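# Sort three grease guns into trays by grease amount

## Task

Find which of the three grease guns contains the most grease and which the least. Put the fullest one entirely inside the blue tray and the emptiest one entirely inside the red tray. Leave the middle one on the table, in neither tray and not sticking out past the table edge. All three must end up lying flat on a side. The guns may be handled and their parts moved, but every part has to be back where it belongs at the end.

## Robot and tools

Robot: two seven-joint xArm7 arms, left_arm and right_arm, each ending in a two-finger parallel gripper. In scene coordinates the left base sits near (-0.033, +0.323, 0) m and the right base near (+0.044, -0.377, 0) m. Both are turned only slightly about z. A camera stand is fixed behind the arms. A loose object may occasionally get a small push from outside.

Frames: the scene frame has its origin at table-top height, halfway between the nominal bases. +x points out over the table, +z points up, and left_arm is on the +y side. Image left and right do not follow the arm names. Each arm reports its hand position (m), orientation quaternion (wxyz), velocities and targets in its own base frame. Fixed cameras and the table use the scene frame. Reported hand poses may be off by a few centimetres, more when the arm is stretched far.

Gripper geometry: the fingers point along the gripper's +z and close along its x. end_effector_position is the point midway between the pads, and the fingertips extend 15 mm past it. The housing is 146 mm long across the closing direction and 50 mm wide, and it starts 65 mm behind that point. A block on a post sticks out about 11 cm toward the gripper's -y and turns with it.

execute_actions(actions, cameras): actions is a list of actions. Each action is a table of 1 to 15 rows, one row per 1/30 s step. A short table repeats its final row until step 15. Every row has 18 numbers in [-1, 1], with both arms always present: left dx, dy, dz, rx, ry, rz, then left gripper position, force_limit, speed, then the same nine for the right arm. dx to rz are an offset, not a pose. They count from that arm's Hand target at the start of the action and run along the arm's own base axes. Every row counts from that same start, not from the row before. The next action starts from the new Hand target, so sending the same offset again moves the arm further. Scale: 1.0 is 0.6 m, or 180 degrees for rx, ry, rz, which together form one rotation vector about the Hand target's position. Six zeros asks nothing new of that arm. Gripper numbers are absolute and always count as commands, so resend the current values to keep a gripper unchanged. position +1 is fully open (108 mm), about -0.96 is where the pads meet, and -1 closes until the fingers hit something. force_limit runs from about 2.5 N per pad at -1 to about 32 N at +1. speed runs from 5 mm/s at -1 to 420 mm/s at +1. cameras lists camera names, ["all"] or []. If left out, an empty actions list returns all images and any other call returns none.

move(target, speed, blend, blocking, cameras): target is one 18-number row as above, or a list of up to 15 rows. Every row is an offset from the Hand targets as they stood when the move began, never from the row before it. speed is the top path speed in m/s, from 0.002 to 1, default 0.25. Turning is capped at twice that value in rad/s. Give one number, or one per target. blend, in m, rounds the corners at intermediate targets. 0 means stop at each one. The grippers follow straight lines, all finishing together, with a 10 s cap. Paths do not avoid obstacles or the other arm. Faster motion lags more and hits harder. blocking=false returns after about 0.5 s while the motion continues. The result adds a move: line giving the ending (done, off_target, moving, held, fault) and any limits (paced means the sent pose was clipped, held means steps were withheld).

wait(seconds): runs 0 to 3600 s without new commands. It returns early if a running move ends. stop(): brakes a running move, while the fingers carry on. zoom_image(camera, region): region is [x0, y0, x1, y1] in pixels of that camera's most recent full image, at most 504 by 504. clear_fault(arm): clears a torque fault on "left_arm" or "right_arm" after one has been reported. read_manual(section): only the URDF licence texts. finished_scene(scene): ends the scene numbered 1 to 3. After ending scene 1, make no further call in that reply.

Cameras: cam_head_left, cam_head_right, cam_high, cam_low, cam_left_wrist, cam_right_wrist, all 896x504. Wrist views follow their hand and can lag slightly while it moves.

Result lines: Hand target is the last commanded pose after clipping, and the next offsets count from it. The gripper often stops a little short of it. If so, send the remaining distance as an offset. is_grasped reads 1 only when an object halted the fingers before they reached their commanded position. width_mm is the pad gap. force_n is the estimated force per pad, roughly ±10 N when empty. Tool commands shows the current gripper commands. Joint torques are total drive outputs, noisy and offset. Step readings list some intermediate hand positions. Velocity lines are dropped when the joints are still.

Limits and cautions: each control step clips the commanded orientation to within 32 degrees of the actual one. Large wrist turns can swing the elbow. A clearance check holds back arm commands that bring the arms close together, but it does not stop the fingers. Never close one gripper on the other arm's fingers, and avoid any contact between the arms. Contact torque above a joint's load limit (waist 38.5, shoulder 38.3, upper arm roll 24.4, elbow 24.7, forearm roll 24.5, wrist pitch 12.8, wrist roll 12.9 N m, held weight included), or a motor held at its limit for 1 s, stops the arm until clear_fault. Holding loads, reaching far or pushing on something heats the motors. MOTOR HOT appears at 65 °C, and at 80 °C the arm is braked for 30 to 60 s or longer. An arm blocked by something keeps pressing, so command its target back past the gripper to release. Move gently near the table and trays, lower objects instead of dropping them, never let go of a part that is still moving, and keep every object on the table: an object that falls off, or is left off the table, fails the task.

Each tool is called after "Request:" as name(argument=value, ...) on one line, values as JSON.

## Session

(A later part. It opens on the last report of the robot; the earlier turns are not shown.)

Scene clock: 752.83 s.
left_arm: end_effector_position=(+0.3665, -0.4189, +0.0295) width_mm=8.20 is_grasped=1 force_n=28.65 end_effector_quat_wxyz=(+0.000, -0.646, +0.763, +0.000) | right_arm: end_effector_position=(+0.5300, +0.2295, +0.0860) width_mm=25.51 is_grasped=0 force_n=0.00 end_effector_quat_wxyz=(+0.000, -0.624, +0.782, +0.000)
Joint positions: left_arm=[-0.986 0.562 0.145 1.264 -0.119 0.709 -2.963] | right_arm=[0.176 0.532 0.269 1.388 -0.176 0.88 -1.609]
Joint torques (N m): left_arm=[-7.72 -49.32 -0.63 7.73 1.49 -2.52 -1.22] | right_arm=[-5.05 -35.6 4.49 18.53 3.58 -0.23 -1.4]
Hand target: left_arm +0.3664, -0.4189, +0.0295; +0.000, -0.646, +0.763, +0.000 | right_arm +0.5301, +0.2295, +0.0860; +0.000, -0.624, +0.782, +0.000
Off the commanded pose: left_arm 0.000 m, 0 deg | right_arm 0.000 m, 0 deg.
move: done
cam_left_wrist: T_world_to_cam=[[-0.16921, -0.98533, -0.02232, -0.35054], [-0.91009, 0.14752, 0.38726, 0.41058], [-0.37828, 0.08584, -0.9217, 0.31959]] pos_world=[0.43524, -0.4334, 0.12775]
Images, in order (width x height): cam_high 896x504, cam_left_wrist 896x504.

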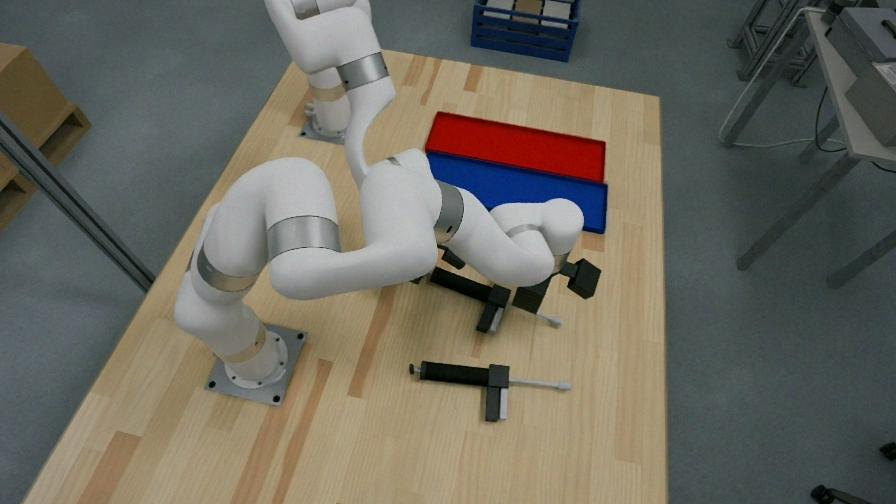

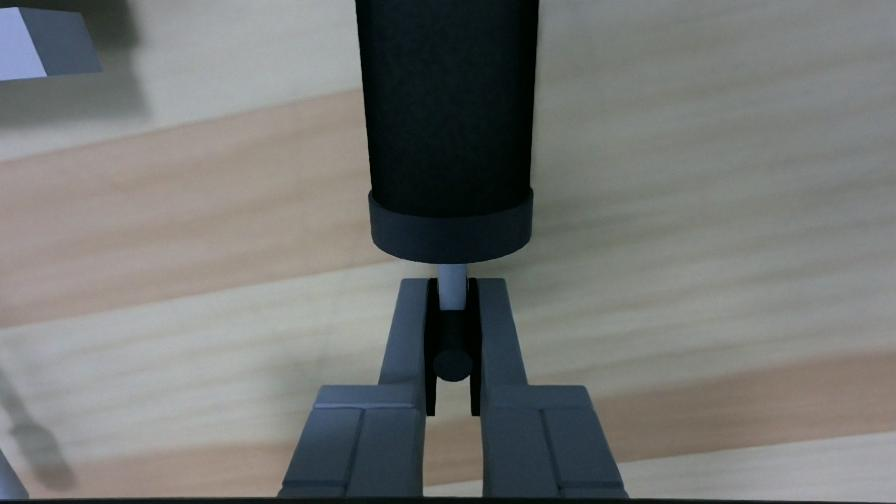

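Request:
move(target=[[0.03,-0.0054,0,0,0,0,-1,0,-0.7,0,0,0.1,0,0,0,-0.5,-1,-0.3],[0.03,-0.0054,0,0,0,0,-0.05,-1,-0.3,-0.34,-0.316,0.123,0,0,0.092,-0.05,-1,-0.3],[0.03,-0.0054,0.25,0,0,0,-0.05,-1,-0.3,-0.34,-0.316,0.123,0,0,0.092,-0.05,-1,-0.3]], speed=[0.08,0.3,0.3], cameras=["cam_right_wrist","cam_left_wrist"])

Scene clock: 777.73 s.
left_arm: end_effector_position=(+0.3844, -0.4221, +0.1794) width_mm=50.25 is_grasped=0 force_n=0.00 end_effector_quat_wxyz=(+0.000, -0.646, +0.763, +0.000) | right_arm: end_effector_position=(+0.3261, +0.0399, +0.1598) width_mm=50.26 is_grasped=0 force_n=0.00 end_effector_quat_wxyz=(+0.000, +0.730, -0.684, +0.000)
Joint positions: left_arm=[-0.978 0.38 0.172 1.456 -0.072 1.082 -2.975] | right_arm=[-0.033 -0.402 0.152 0.511 0.074 0.911 -2.359]
Joint torques (N m): left_arm=[-6.02 -48.7 3.37 17.21 2.74 0.39 -1.06] | right_arm=[-4.97 -16.17 -2.28 10.36 3.12 -0.11 -1.42]
Hand target: left_arm +0.3844, -0.4221, +0.1795; +0.000, -0.646, +0.763, +0.000 | right_arm +0.3261, +0.0399, +0.1598; +0.000, +0.730, -0.684, +0.000
Off the commanded pose: left_arm 0.000 m, 0 deg | right_arm 0.000 m, 0 deg.
move: done
cam_left_wrist: T_world_to_cam=[[-0.16925, -0.98532, -0.02239, -0.34736], [-0.91004, 0.14751, 0.38739, 0.36933], [-0.3784, 0.08594, -0.92164, 0.46493]] pos_world=[0.45324, -0.4367, 0.27765]
cam_right_wrist: T_world_to_cam=[[0.07308, -0.9973, 0.00715, 0.0071], [-0.92718, -0.0653, 0.36888, 0.27378], [-0.36742, -0.03359, -0.92945, 0.3865]] pos_world=[0.39533, 0.03794, 0.25819]
Images, in order (width x height): cam_left_wrist 896x504, cam_right_wrist 896x504.

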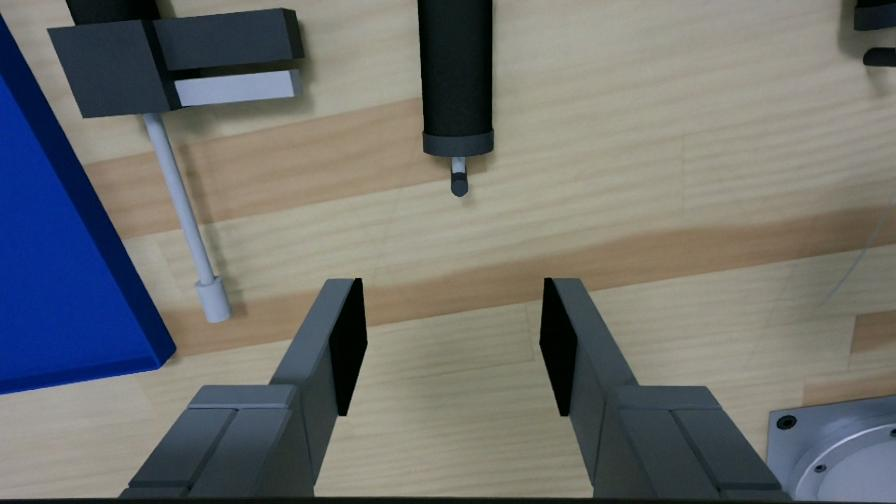

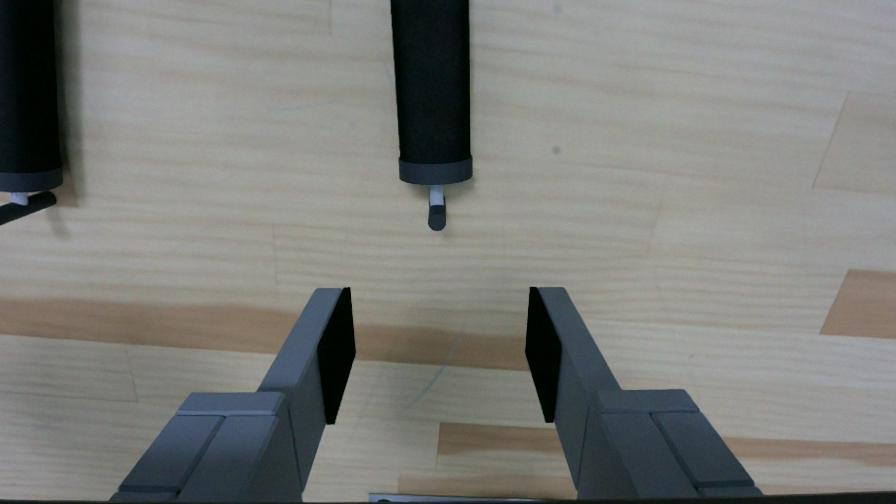

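Request:
move(target=[[0.2177,0.2568,-0.0833,0,0,0.015,-0.12,-1,-0.3,-0.0058,0.0047,-0.2172,0,0,0,-0.05,-1,-0.3],[0.2177,0.2568,-0.0833,0,0,0.015,-0.12,-1,-0.3,-0.0058,0.0047,-0.2172,0,0,0,-1,0,-0.7],[0.2177,0.2568,-0.0833,0,0,0.015,-0.12,-1,-0.3,0.0042,0.0054,-0.2172,0,0,0,-1,0,-0.7]], speed=[0.15,0.1,0.02], cameras=["cam_right_wrist","cam_left_wrist"])

Request:
move(target=[0,0,0,0,0,0,-0.12,-1,-0.3,-0.0332,-0.0023,0,0,0,0,-1,0,-0.7], speed=0.06, cameras=["cam_right_wrist"])

Scene clock: 802.43 s.
left_arm: end_effector_position=(+0.5151, -0.2680, +0.1295) width_mm=46.40 is_grasped=0 force_n=0.00 end_effector_quat_wxyz=(+0.000, -0.664, +0.748, +0.000) | right_arm: end_effector_position=(+0.3286, +0.0432, +0.0295) width_mm=8.42 is_grasped=1 force_n=27.45 end_effector_quat_wxyz=(+0.000, +0.730, -0.684, +0.000)
Joint positions: left_arm=[-0.705 0.477 0.267 1.439 -0.146 0.982 -2.623] | right_arm=[-0.051 -0.016 0.183 0.395 0.006 0.411 -2.294]
Joint torques (N m): left_arm=[2.66 -24.99 0.97 14.71 -1.92 0.34 0.79] | right_arm=[-5.14 -4.66 -1.23 14.68 -2.91 -0.6 1.6]
Hand target: left_arm +0.5151, -0.2680, +0.1295; +0.000, -0.664, +0.748, +0.000 | right_arm +0.3286, +0.0432, +0.0295; +0.000, +0.730, -0.684, +0.000
Off the commanded pose: left_arm 0.000 m, 0 deg | right_arm 0.000 m, 0 deg.
move: done
cam_left_wrist: T_world_to_cam=[[-0.12255, -0.99221, -0.02223, -0.20048], [-0.91601, 0.10447, 0.38731, 0.47636], [-0.38197, 0.06783, -0.92168, 0.45211]] pos_world=[0.58448, -0.27935, 0.22775]
cam_right_wrist: T_world_to_cam=[[0.07308, -0.9973, 0.00715, 0.01114], [-0.92718, -0.0653, 0.36888, 0.32438], [-0.36742, -0.03359, -0.92945, 0.26643]] pos_world=[0.39783, 0.04124, 0.12789]
Images, in order (width x height): cam_left_wrist 896x504, cam_right_wrist 896x504.

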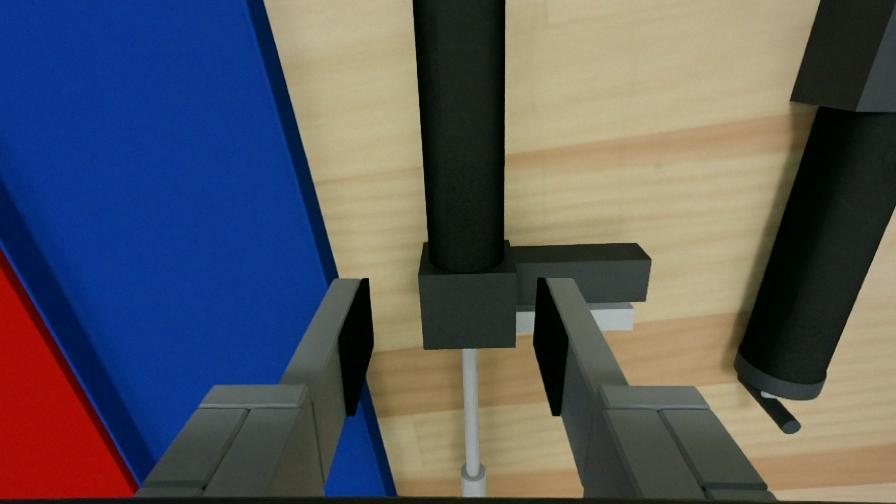

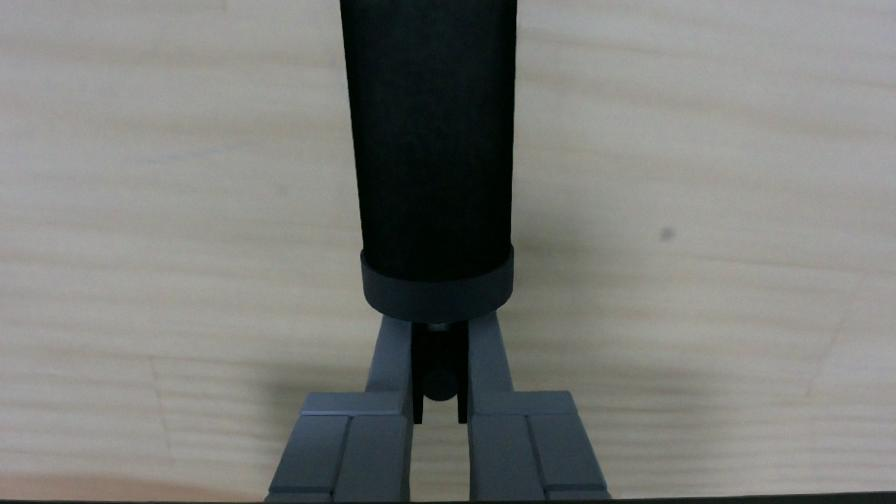

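Scene clock: 803.10 s.
left_arm: end_effector_position=(+0.5151, -0.2680, +0.1295) width_mm=46.40 is_grasped=0 force_n=0.00 end_effector_quat_wxyz=(+0.000, -0.664, +0.748, +0.000) | right_arm: end_effector_position=(+0.3087, +0.0418, +0.0295) width_mm=8.42 is_grasped=1 force_n=27.45 end_effector_quat_wxyz=(+0.000, +0.730, -0.684, +0.000)
Joint positions: left_arm=[-0.705 0.477 0.267 1.439 -0.146 0.982 -2.623] | right_arm=[-0.044 -0.073 0.187 0.327 0.034 0.4 -2.31]
Joint torques (N m): left_arm=[2.45 -24.82 1.09 14.04 -1.4 0.15 0.7] | right_arm=[3.74 -18.7 1.72 6.37 3.58 -3.02 -1.24]
Hand target: left_arm +0.5151, -0.2680, +0.1295; +0.000, -0.664, +0.748, +0.000 | right_arm +0.3087, +0.0418, +0.0295; +0.000, +0.730, -0.684, +0.000
Off the commanded pose: left_arm 0.000 m, 0 deg | right_arm 0.000 m, 0 deg.
move: done
cam_right_wrist: T_world_to_cam=[[0.07308, -0.9973, 0.00715, 0.0112], [-0.92718, -0.0653, 0.36888, 0.30584], [-0.36742, -0.03359, -0.92945, 0.25907]] pos_world=[0.37793, 0.03984, 0.12789]

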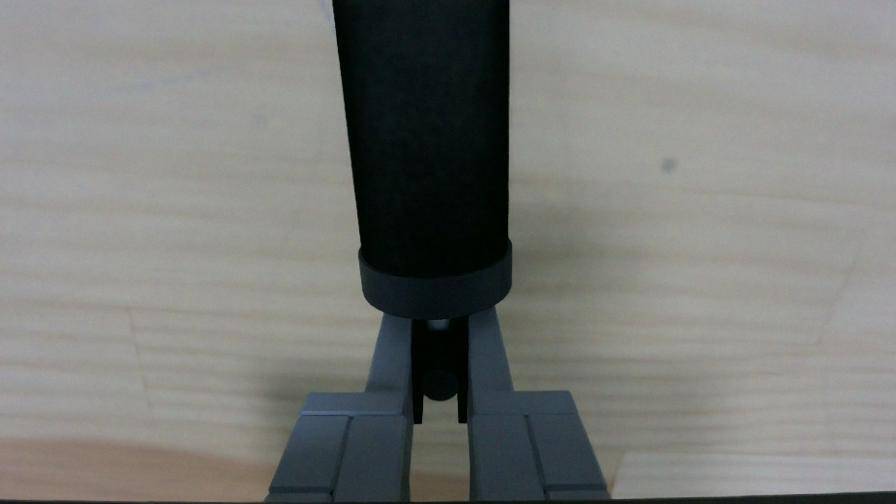

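Request:
move(target=[[-0.0012,-0.0088,-0.1635,0,0,0,-0.12,-1,-0.3,0.0067,0.0005,0,0,0,0,-1,0,-0.7],[-0.0012,-0.0088,-0.1635,0,0,0,-1,0.8,-0.7,0.0067,0.0005,0,0,0,0,-0.12,-1,-0.3],[-0.0012,-0.0088,0.03,0,0,0,-1,0.8,-0.7,0.0067,0.0005,0.16,0,0,0,-0.12,-1,-0.3],[0.1032,0.2808,0.0342,0,0,0.038,-1,0.8,-0.7,0.2022,0.0137,0.1675,0,0,0,-0.12,-1,-0.3]], speed=[0.1,0.1,0.2,0.25], blend=[0,0,0.02,0], cameras=["cam_left_wrist","cam_right_wrist","cam_low"])

Scene clock: 850.77 s.
left_arm: end_effector_position=(+0.5770, -0.0998, +0.1500) width_mm=34.97 is_grasped=1 force_n=40.67 end_effector_quat_wxyz=(+0.000, +0.707, -0.707, +0.000) | right_arm: end_effector_position=(+0.4300, +0.0500, +0.1300) width_mm=46.41 is_grasped=0 force_n=0.00 end_effector_quat_wxyz=(+0.000, +0.730, -0.684, +0.000)
Joint positions: left_arm=[-0.472 0.48 0.364 1.49 -0.192 1.045 -2.406] | right_arm=[-0.06 0.013 0.176 0.819 -0.004 0.807 -2.302]
Joint torques (N m): left_arm=[4.46 -29.26 5.66 17.55 0.53 0.02 0.66] | right_arm=[-3.01 -8.81 1.88 17.92 -3 -0.25 1.67]
Hand target: left_arm +0.5770, -0.0996, +0.1500; +0.000, +0.707, -0.707, +0.000 | right_arm +0.4300, +0.0500, +0.1300; +0.000, +0.730, -0.684, +0.000
Off the commanded pose: left_arm 0.000 m, 0 deg | right_arm 0.000 m, 0 deg.
move: done
cam_left_wrist: T_world_to_cam=[[-0.00383, -0.99975, -0.02213, -0.09478], [-0.92193, -0.00504, 0.38731, 0.50001], [-0.38733, 0.02189, -0.92168, 0.48173]] pos_world=[0.64721, -0.10278, 0.24825]
cam_right_wrist: T_world_to_cam=[[0.07308, -0.9973, 0.00715, 0.00979], [-0.92718, -0.0653, 0.36888, 0.38177], [-0.36742, -0.03359, -0.92945, 0.39732]] pos_world=[0.49923, 0.04804, 0.22839]
Images, in order (width x height): cam_low 896x504, cam_left_wrist 896x504, cam_right_wrist 896x504.

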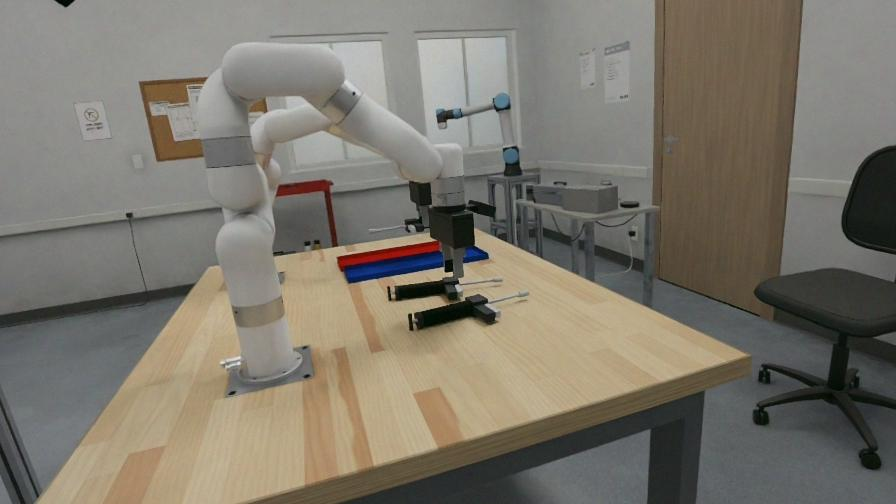

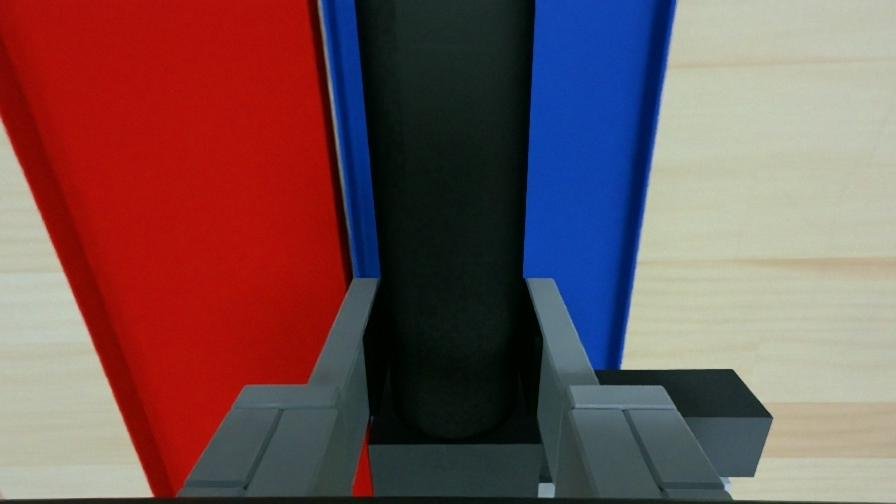

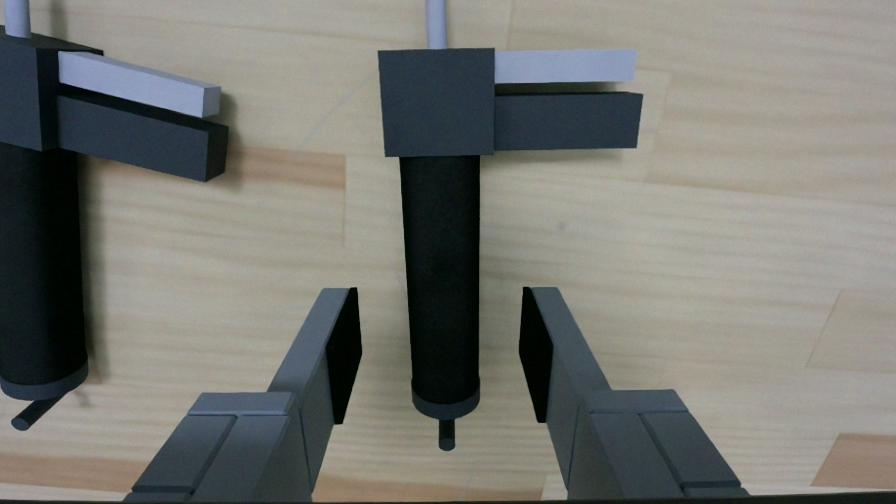

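Request:
move(target=[[0,0.004,-0.1907,0,0,0,-1,0.8,-0.7,0.03,0.002,-0.164,0,0,0,-0.12,-1,-0.3],[0,0.004,-0.1907,0,0,0,-0.12,-1,-0.3,0.03,0.002,-0.164,0,0,0,-1,0.8,-0.7],[0,0.004,0,0,0,0,-0.12,-1,-0.3,0.03,0.002,0,0,0,0,-1,0.8,-0.7],[-0.2,0.3,0.15,0,0,0,-0.12,-1,-0.3,-0.0258,0.615,0,0,0,-0.028,-1,0.8,-0.7],[-0.2,0.3,0.15,0,0,0,-0.12,-1,-0.3,-0.0258,0.615,-0.1625,0,0,-0.028,-0.12,-1,-0.3],[-0.2,0.3,0.15,0,0,0,-0.12,-1,-0.3,-0.0258,0.615,0,0,0,-0.028,-0.12,-1,-0.3]], speed=[0.08,0.1,0.2,0.25,0.08,0.25], blend=[0,0,0.02,0.01,0,0], cameras=["cam_left_wrist","cam_right_wrist","cam_low","cam_high"])

Scene clock: 875.80 s.
left_arm: end_effector_position=(+0.4570, +0.0804, +0.2400) width_mm=46.40 is_grasped=0 force_n=0.00 end_effector_quat_wxyz=(+0.000, +0.707, -0.707, +0.000) | right_arm: end_effector_position=(+0.4145, +0.4190, +0.1299) width_mm=46.41 is_grasped=0 force_n=0.00 end_effector_quat_wxyz=(+0.001, +0.699, -0.715, +0.000)
Joint positions: left_arm=[-0.359 -0.031 0.528 1.111 0.017 1.138 -2.196] | right_arm=[0.461 0.525 0.401 1.488 -0.233 1.011 -1.396]
Joint torques (N m): left_arm=[0.21 -32.48 -1.11 10.78 1.13 0.27 1.01] | right_arm=[-4.88 -35.4 5.86 19.29 3.43 -0.23 -1.47]
Hand target: left_arm +0.4570, +0.0804, +0.2400; +0.000, +0.707, -0.707, +0.000 | right_arm +0.4145, +0.4190, +0.1300; +0.000, +0.699, -0.715, +0.000
Off the commanded pose: left_arm 0.000 m, 0 deg | right_arm 0.000 m, 0 deg.
move: done
cam_left_wrist: T_world_to_cam=[[-0.00355, -0.99975, -0.02225, 0.0869], [-0.92193, -0.00534, 0.38731, 0.35546], [-0.38733, 0.02189, -0.92168, 0.51426]] pos_world=[0.52721, 0.07752, 0.33825]
cam_right_wrist: T_world_to_cam=[[-0.01481, -0.99986, 0.0072, 0.41645], [-0.92932, 0.01642, 0.36891, 0.35815], [-0.36898, -0.00123, -0.92944, 0.39112]] pos_world=[0.48332, 0.41099, 0.22839]
Images, in order (width x height): cam_high 896x504, cam_low 896x504, cam_left_wrist 896x504, cam_right_wrist 896x504.

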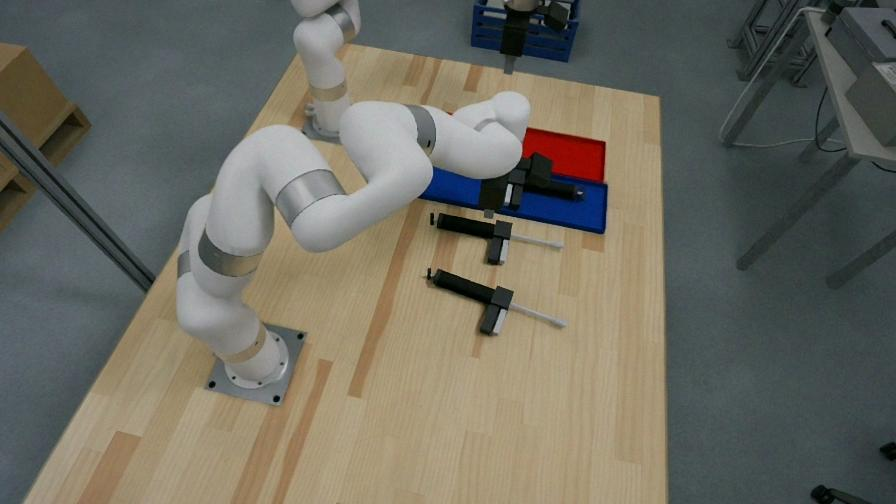

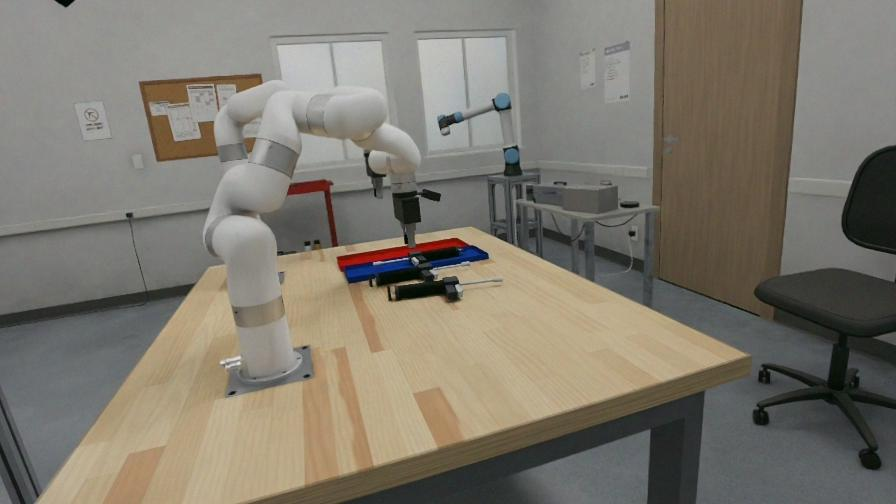

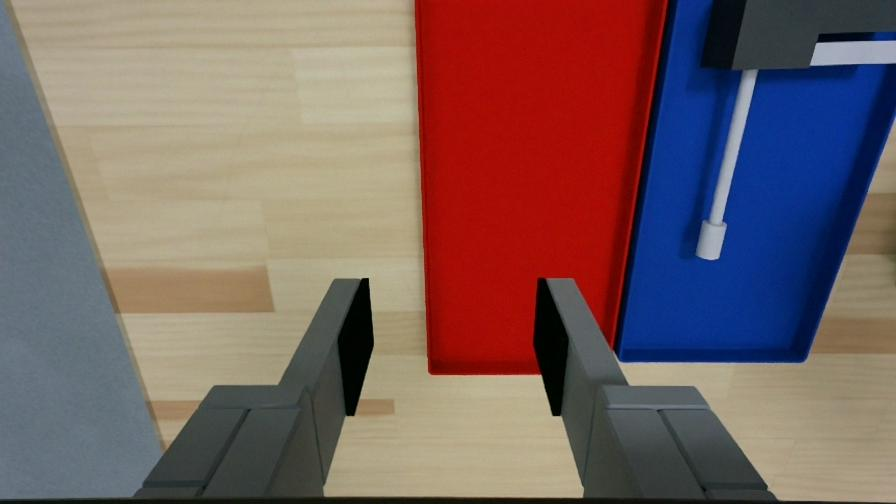

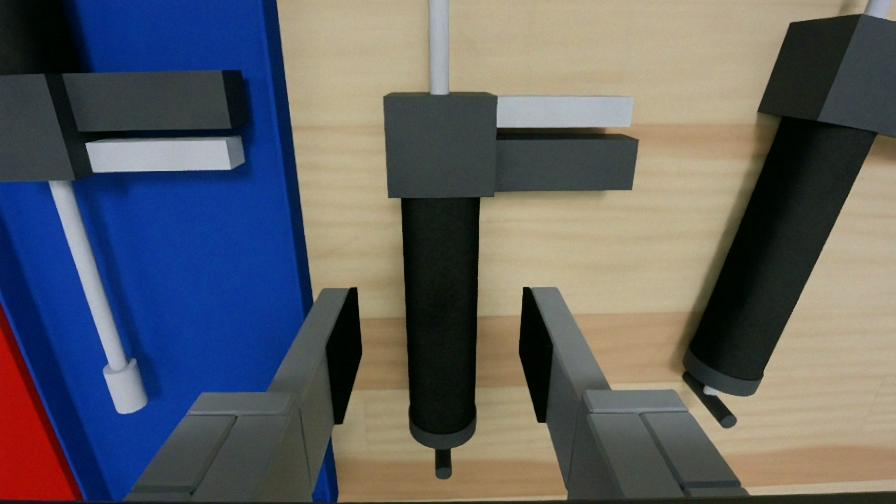

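Request:
move(target=[[0.05,-0.3,0.0,0,0,0.0044,-0.12,-1,-0.3,-0.024,-0.4,0.2,0,0,0,-0.12,-1,-0.3],[0.05,-0.5873,-0.2,0,0,0.0044,-0.12,-1,-0.3,-0.024,-0.615,0.2,0,0,0,-0.12,-1,-0.3]], speed=0.35, blend=[0.05,0], cameras=["cam_left_wrist"])

Scene clock: 888.23 s.
left_arm: end_effector_position=(+0.4870, -0.2719, +0.1201) width_mm=46.40 is_grasped=0 force_n=0.00 end_effector_quat_wxyz=(+0.000, +0.712, -0.702, +0.000) | right_arm: end_effector_position=(+0.4001, +0.0500, +0.2500) width_mm=46.41 is_grasped=0 force_n=0.00 end_effector_quat_wxyz=(+0.000, +0.699, -0.715, +0.000)
Joint positions: left_arm=[-0.69 0.411 0.204 1.318 -0.103 0.917 -2.811] | right_arm=[0.014 -0.237 0.102 0.923 0.026 1.16 -2.231]
Joint torques (N m): left_arm=[-5.23 -23.19 -0.41 16.52 -1.98 0.33 -1.13] | right_arm=[-3.03 -20.67 -1.21 10.96 -2.21 -3.25 -1.42]
Hand target: left_arm +0.4870, -0.2719, +0.1200; +0.000, +0.712, -0.702, +0.000 | right_arm +0.4001, +0.0500, +0.2500; +0.000, +0.699, -0.715, +0.000
Off the commanded pose: left_arm 0.000 m, 0 deg | right_arm 0.000 m, 0 deg.
move: done
cam_left_wrist: T_world_to_cam=[[0.01038, -0.9997, -0.02221, -0.2747], [-0.92182, -0.01817, 0.38719, 0.42425], [-0.38748, 0.01646, -0.92173, 0.42172]] pos_world=[0.55734, -0.27385, 0.21835]

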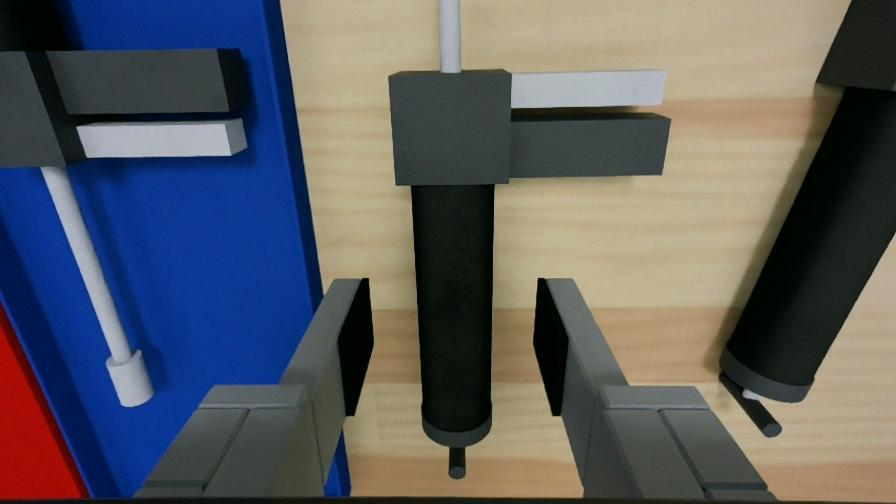

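Request:
move(target=[[0.0083,0,-0.1477,0,0,0,-0.12,-1,-0.3,0,0,0,0,0,0,-0.12,-1,-0.3],[0.0083,0,-0.1477,0,0,0,-1,0.8,-0.7,0,0,0,0,0,0,-0.12,-1,-0.3],[0.0083,0,0.04,0,0,0,-1,0.8,-0.7,0,0,0,0,0,0,-0.12,-1,-0.3],[0.0183,0.5432,0.04,0,0,-0.0044,-1,0.8,-0.7,0,0,0,0,0,0,-0.12,-1,-0.3]], speed=[0.1,0.1,0.2,0.3], blend=[0,0,0.02,0], cameras=["cam_left_wrist"])

Scene clock: 916.00 s.
left_arm: end_effector_position=(+0.4980, +0.0539, +0.1440) width_mm=35.02 is_grasped=1 force_n=39.35 end_effector_quat_wxyz=(+0.000, +0.707, -0.707, +0.000) | right_arm: end_effector_position=(+0.4001, +0.0500, +0.2500) width_mm=46.41 is_grasped=0 force_n=0.00 end_effector_quat_wxyz=(+0.000, +0.699, -0.715, +0.000)
Joint positions: left_arm=[-0.313 0.215 0.442 1.097 -0.117 0.905 -2.164] | right_arm=[0.014 -0.237 0.102 0.923 0.026 1.16 -2.231]
Joint torques (N m): left_arm=[4.45 -20.45 3.28 18.56 -1 0.14 0.85] | right_arm=[-1.75 -20.93 -1.06 10.91 3.07 -3.41 -0.49]
Hand target: left_arm +0.4980, +0.0540, +0.1440; +0.000, +0.707, -0.707, +0.000 | right_arm +0.4001, +0.0500, +0.2500; +0.000, +0.699, -0.715, +0.000
Off the commanded pose: left_arm 0.000 m, 0 deg | right_arm 0.000 m, 0 deg.
move: done
cam_left_wrist: T_world_to_cam=[[-0.00365, -0.99975, -0.02221, 0.05836], [-0.92193, -0.00524, 0.38731, 0.43029], [-0.38733, 0.02189, -0.92168, 0.44224]] pos_world=[0.56821, 0.05092, 0.24225]

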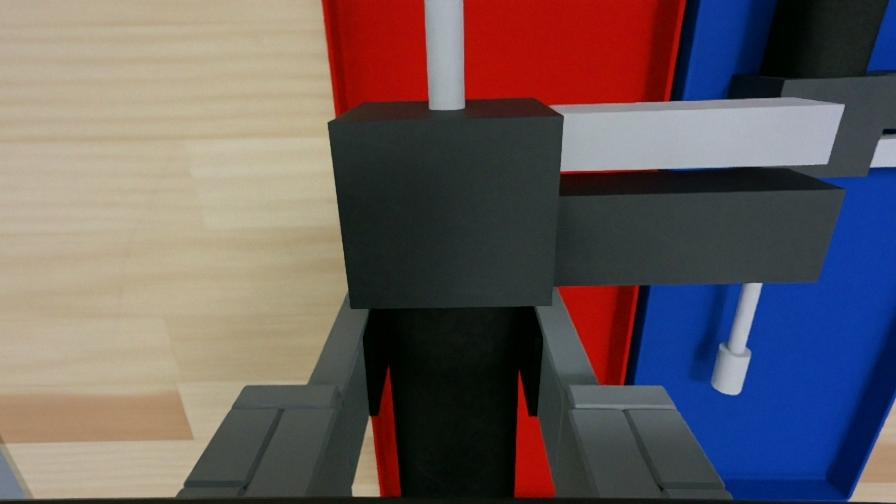

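Request:
move(target=[[0,0,-0.12,0,0,0,-1,0.8,-0.7,0,0,0,0,0,0,-0.12,-1,-0.3],[0,0,-0.1803,0,0,0,-0.12,-1,-0.3,0,0,0,0,0,0,-0.12,-1,-0.3],[0,0,0.15,0,0,0,-0.12,-1,-0.3,0,0,0,0,0,0,-0.12,-1,-0.3]], speed=[0.15,0.06,0.2], blend=[0.01,0,0], cameras=["all"])

Scene clock: 927.87 s.
left_arm: end_effector_position=(+0.4979, +0.0540, +0.2340) width_mm=46.40 is_grasped=0 force_n=0.00 end_effector_quat_wxyz=(+0.000, +0.707, -0.707, +0.000) | right_arm: end_effector_position=(+0.4001, +0.0500, +0.2500) width_mm=46.41 is_grasped=0 force_n=0.00 end_effector_quat_wxyz=(+0.000, +0.699, -0.715, +0.000)
Joint positions: left_arm=[-0.325 0.109 0.452 1.242 -0.053 1.145 -2.21] | right_arm=[0.014 -0.237 0.102 0.923 0.026 1.16 -2.231]
Joint torques (N m): left_arm=[-6.52 -38.27 3.06 17.22 2.64 0.37 -1.17] | right_arm=[-1.11 -20.8 -0.43 10.77 2.86 -3.39 0.33]
Hand target: left_arm +0.4980, +0.0540, +0.2340; +0.000, +0.707, -0.707, +0.000 | right_arm +0.4001, +0.0500, +0.2500; +0.000, +0.699, -0.715, +0.000
Off the commanded pose: left_arm 0.000 m, 0 deg | right_arm 0.000 m, 0 deg.
move: done
cam_left_wrist: T_world_to_cam=[[-0.0036, -0.99974, -0.02234, 0.06048], [-0.92188, -0.00534, 0.38743, 0.39537], [-0.38745, 0.02199, -0.92163, 0.52524]] pos_world=[0.56821, 0.05103, 0.33225]
cam_right_wrist: T_world_to_cam=[[-0.01484, -0.99987, 0.00711, 0.04647], [-0.92935, 0.01642, 0.36883, 0.30661], [-0.36889, -0.00113, -0.92947, 0.49685]] pos_world=[0.46892, 0.04199, 0.34839]

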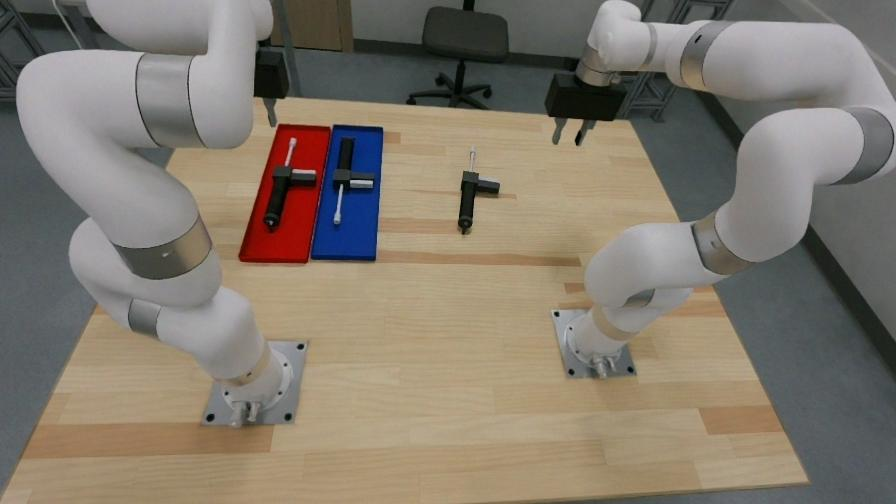

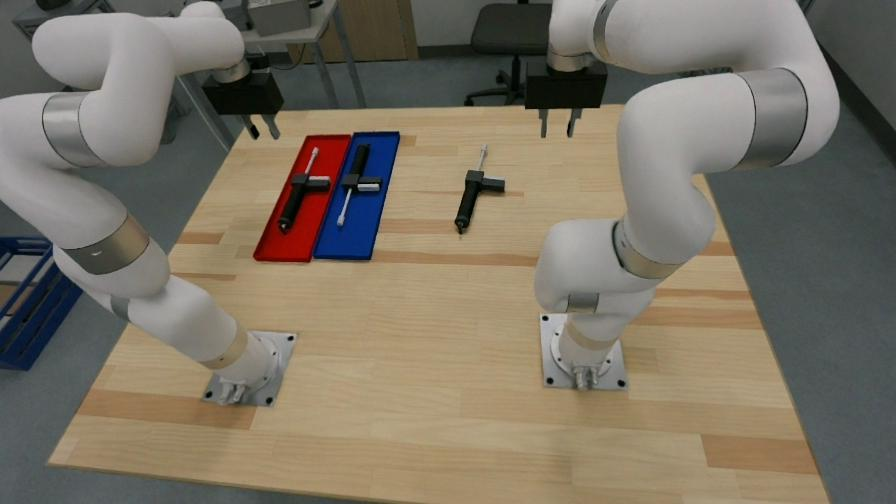

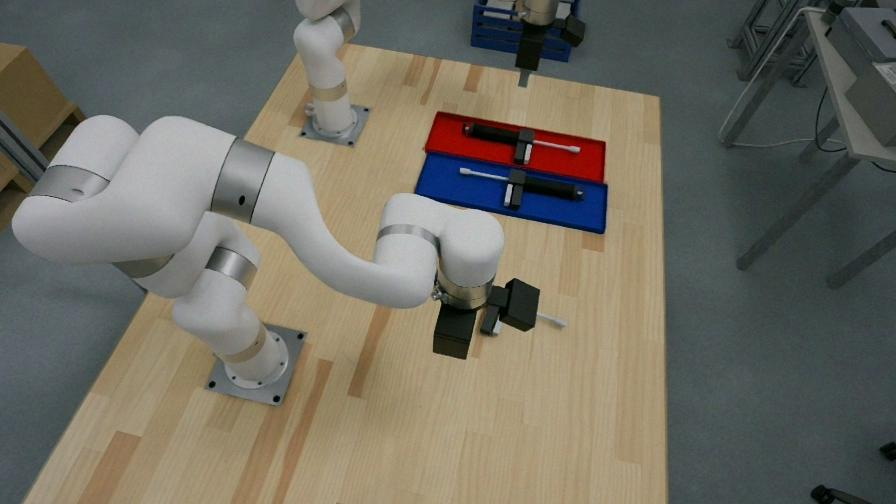

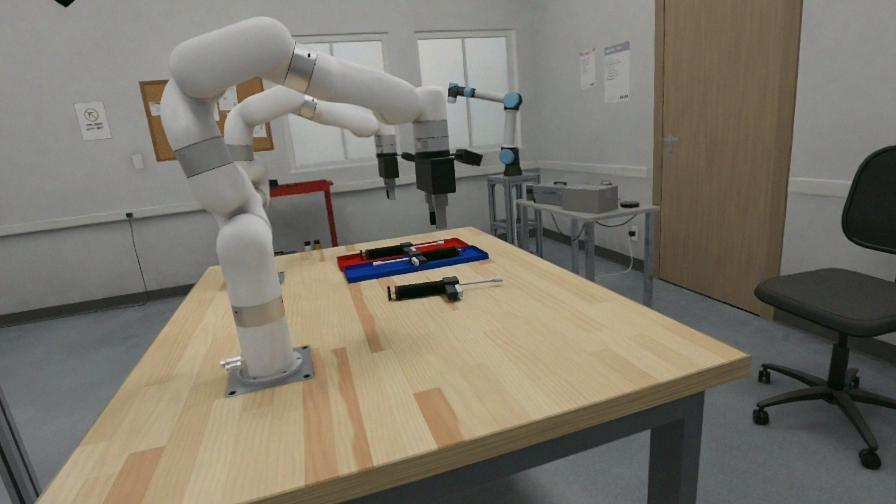

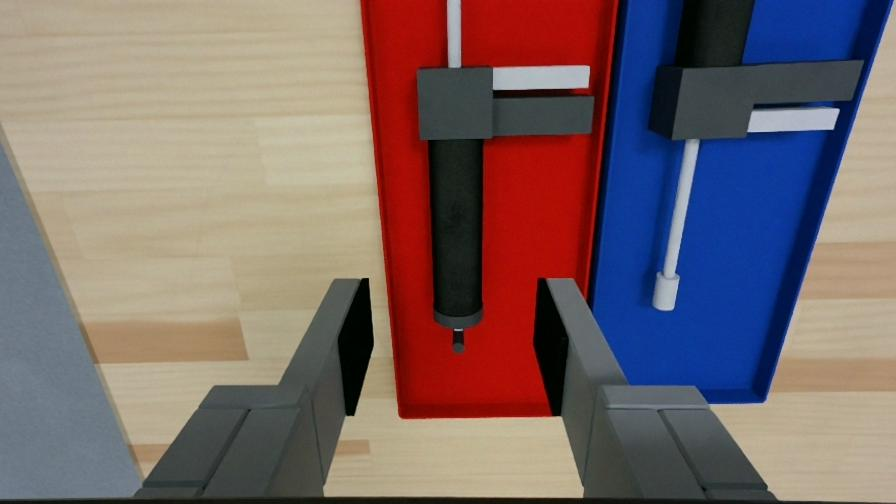

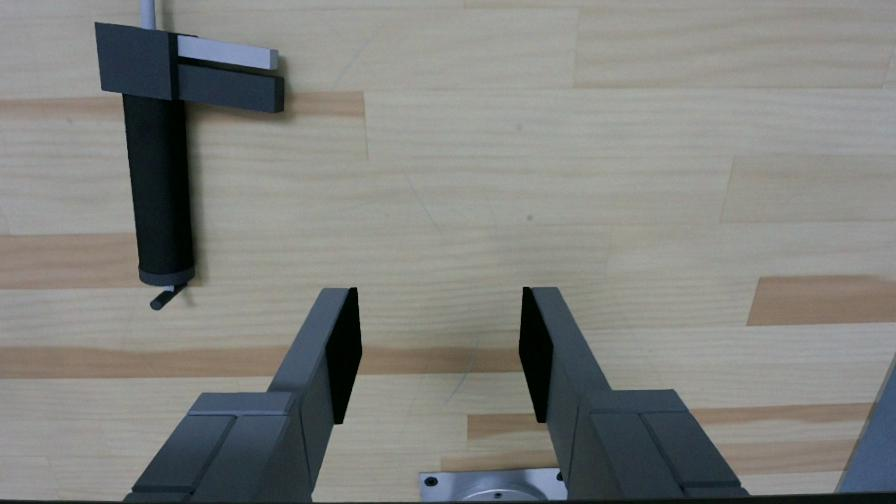

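Request:
zoom_image(camera="cam_high", region=[410, 100, 620, 240])

Request:
zoom_image(camera="cam_low", region=[330, 220, 520, 310])

Scaled by 2.400 from the camera's image (finer frame: 1280x720).

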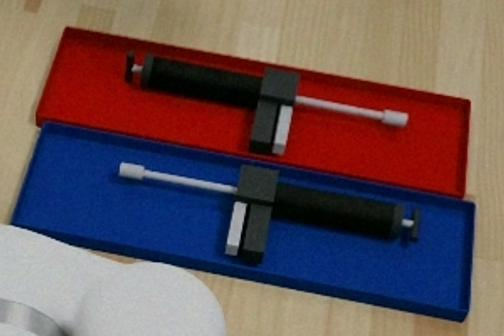

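Scaled by 2.653 from the camera's image (finer frame: 1280x720).

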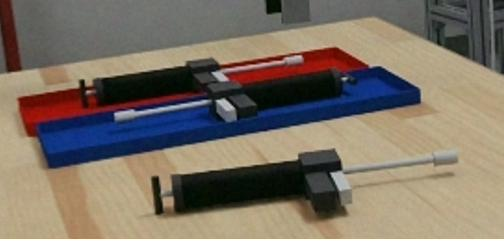

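Request:
move(target=[0,0,0,0,0,0,-0.12,-1,-0.3,-0.158,0.353,-0.15,0,0,-0.064,-0.05,-1,-0.3], speed=0.3, cameras=["cam_right_wrist"])

Request:
zoom_image(camera="cam_right_wrist", region=[340, 130, 540, 280])

Scene clock: 945.87 s.
left_arm: end_effector_position=(+0.4980, +0.0540, +0.2340) width_mm=46.40 is_grasped=0 force_n=0.00 end_effector_quat_wxyz=(+0.000, +0.707, -0.707, +0.000) | right_arm: end_effector_position=(+0.3053, +0.2618, +0.1600) width_mm=50.25 is_grasped=0 force_n=0.00 end_effector_quat_wxyz=(+0.000, -0.624, +0.782, +0.000)
Joint positions: left_arm=[-0.325 0.109 0.452 1.242 -0.053 1.145 -2.21] | right_arm=[0.224 -0.154 0.475 0.751 0.091 0.891 -1.495]
Joint torques (N m): left_arm=[-6.52 -37.81 2.68 17.42 -0.44 -0.08 -0.88] | right_arm=[2.09 -4.82 1.33 18.87 -3.06 -3.3 1.68]
Hand target: left_arm +0.4980, +0.0540, +0.2340; +0.000, +0.707, -0.707, +0.000 | right_arm +0.3053, +0.2618, +0.1600; +0.000, -0.624, +0.782, +0.000
Off the commanded pose: left_arm 0.000 m, 0 deg | right_arm 0.000 m, 0 deg.
move: done
cam_right_wrist: T_world_to_cam=[[-0.21423, -0.97676, 0.00713, 0.31221], [-0.90735, 0.2017, 0.36884, 0.19299], [-0.3617, 0.07255, -0.92947, 0.35698]] pos_world=[0.37111, 0.24013, 0.25839]

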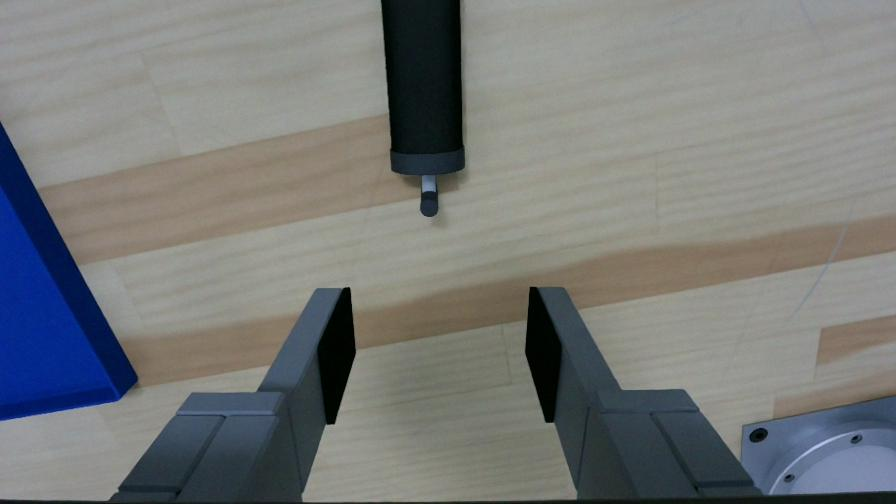

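Scaled by 2.520 from the camera's image (finer frame: 1280x720).

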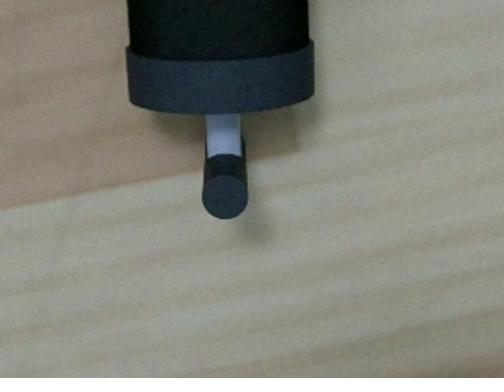

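Request:
move(target=[[0,0,-0.3307,0,0,0,-0.12,-1,-0.3,0.358,-0.103,0.15,0,0,0.064,-0.5,-1,-0.3],[0,0,-0.3307,0,0,0,-1,0.8,-0.5,0.358,-0.103,0.15,0,0,0.064,-0.5,-1,-0.3],[0,0,-0.1733,0,0,0,-1,0.8,-0.5,0.358,-0.103,0.15,0,0,0.064,-0.5,-1,-0.3],[-0.01,-0.5433,-0.1733,0,0,0,-1,0.8,-0.5,0.358,-0.103,0.15,0,0,0.064,-0.5,-1,-0.3],[-0.01,-0.5433,-0.3363,0,0,0,-0.05,-1,-0.3,0.358,-0.103,0.15,0,0,0.064,-0.5,-1,-0.3]], speed=[0.2,0.1,0.25,0.3,0.1], blend=[0,0,0.01,0.01,0])

Request:
move(target=[[0,0,0.19,0,0,0,-0.05,-1,-0.3,0,0,0,0,0,0,-0.5,-1,-0.3],[-0.1983,0.0017,0.19,0,0,0,-0.05,-1,-0.3,-0.0142,0.3617,-0.1667,0,0,0,-0.5,-1,-0.3]], speed=0.25, blend=[0.01,0], cameras=["cam_left_wrist","cam_right_wrist"])

Scene clock: 1001.17 s.
left_arm: end_effector_position=(+0.4919, -0.2720, +0.0321) width_mm=50.25 is_grasped=0 force_n=0.00 end_effector_quat_wxyz=(+0.000, +0.707, -0.707, +0.000) | right_arm: end_effector_position=(+0.5201, +0.2000, +0.2500) width_mm=25.49 is_grasped=0 force_n=0.00 end_effector_quat_wxyz=(+0.000, +0.699, -0.715, +0.000)
Joint positions: left_arm=[-0.672 0.576 0.183 1.291 -0.15 0.729 -2.762] | right_arm=[0.088 0.296 0.328 1.53 -0.099 1.251 -1.9]
Joint torques (N m): left_arm=[3.28 -50.2 2.47 8.49 0.91 0.33 0.53] | right_arm=[4.81 -14.06 3.66 20.31 0.02 -0.39 -0.82]
Hand target: left_arm +0.4920, -0.2720, +0.0322; +0.000, +0.707, -0.707, +0.000 | right_arm +0.5201, +0.2000, +0.2500; +0.000, +0.699, -0.715, +0.000
Off the commanded pose: left_arm 0.000 m, 0 deg | right_arm 0.000 m, 0 deg.
move: done

Scene clock: 1003.13 s.
left_arm: end_effector_position=(+0.3730, -0.2710, +0.1462) width_mm=50.25 is_grasped=0 force_n=0.00 end_effector_quat_wxyz=(+0.000, +0.707, -0.707, +0.000) | right_arm: end_effector_position=(+0.5116, +0.4170, +0.1500) width_mm=25.49 is_grasped=0 force_n=0.00 end_effector_quat_wxyz=(+0.000, +0.699, -0.715, +0.000)
Joint positions: left_arm=[-0.801 0.072 0.175 0.942 -0.017 0.871 -2.973] | right_arm=[0.453 0.773 0.371 1.954 -0.272 1.229 -1.515]
Joint torques (N m): left_arm=[-6.26 -37.72 -1.01 8.96 2.86 -3.11 -1.22] | right_arm=[3.53 -19.83 1.89 19.6 -3.04 -0.32 -0.15]
Hand target: left_arm +0.3730, -0.2710, +0.1462; +0.000, +0.707, -0.707, +0.000 | right_arm +0.5116, +0.4170, +0.1500; +0.000, +0.699, -0.715, +0.000
Off the commanded pose: left_arm 0.000 m, 0 deg | right_arm 0.000 m, 0 deg.
move: done
cam_left_wrist: T_world_to_cam=[[-0.00355, -0.99975, -0.02225, -0.26689], [-0.92193, -0.00534, 0.38731, 0.31247], [-0.38733, 0.02189, -0.92168, 0.40297]] pos_world=[0.44321, -0.27398, 0.24445]
cam_right_wrist: T_world_to_cam=[[-0.01494, -0.99986, 0.00715, 0.41573], [-0.92935, 0.01652, 0.36882, 0.44105], [-0.36889, -0.00113, -0.92947, 0.44545]] pos_world=[0.58042, 0.40889, 0.24839]

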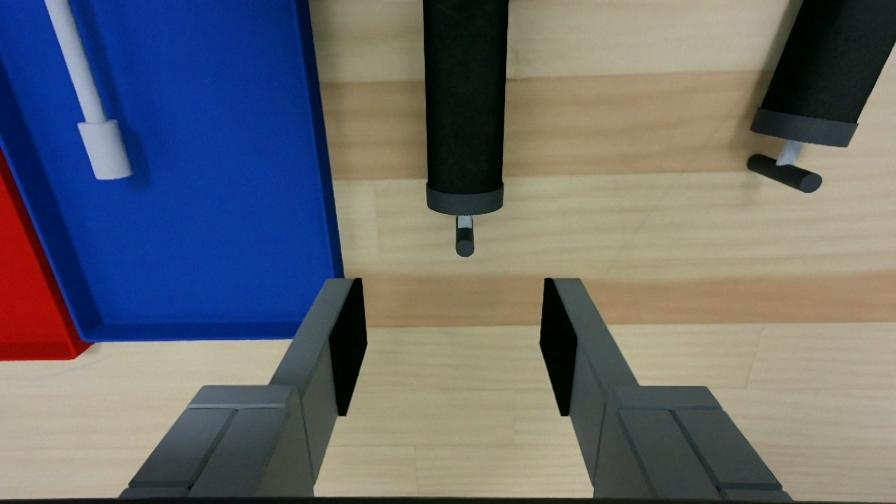

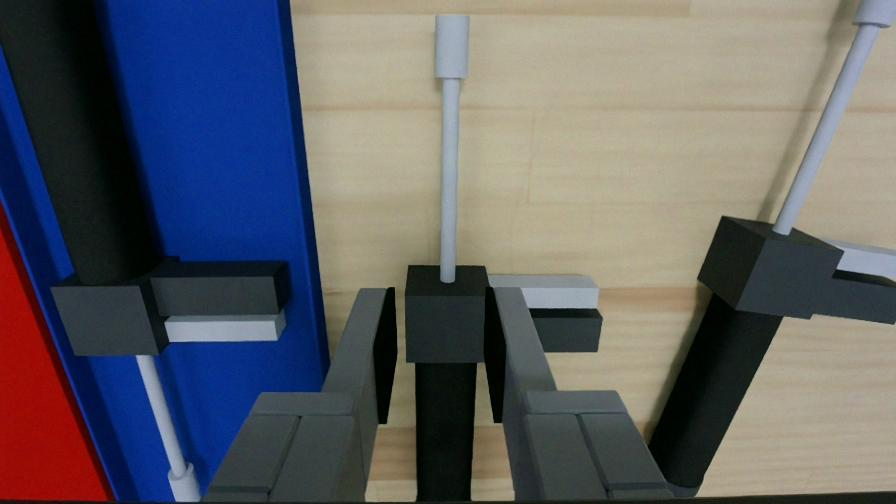

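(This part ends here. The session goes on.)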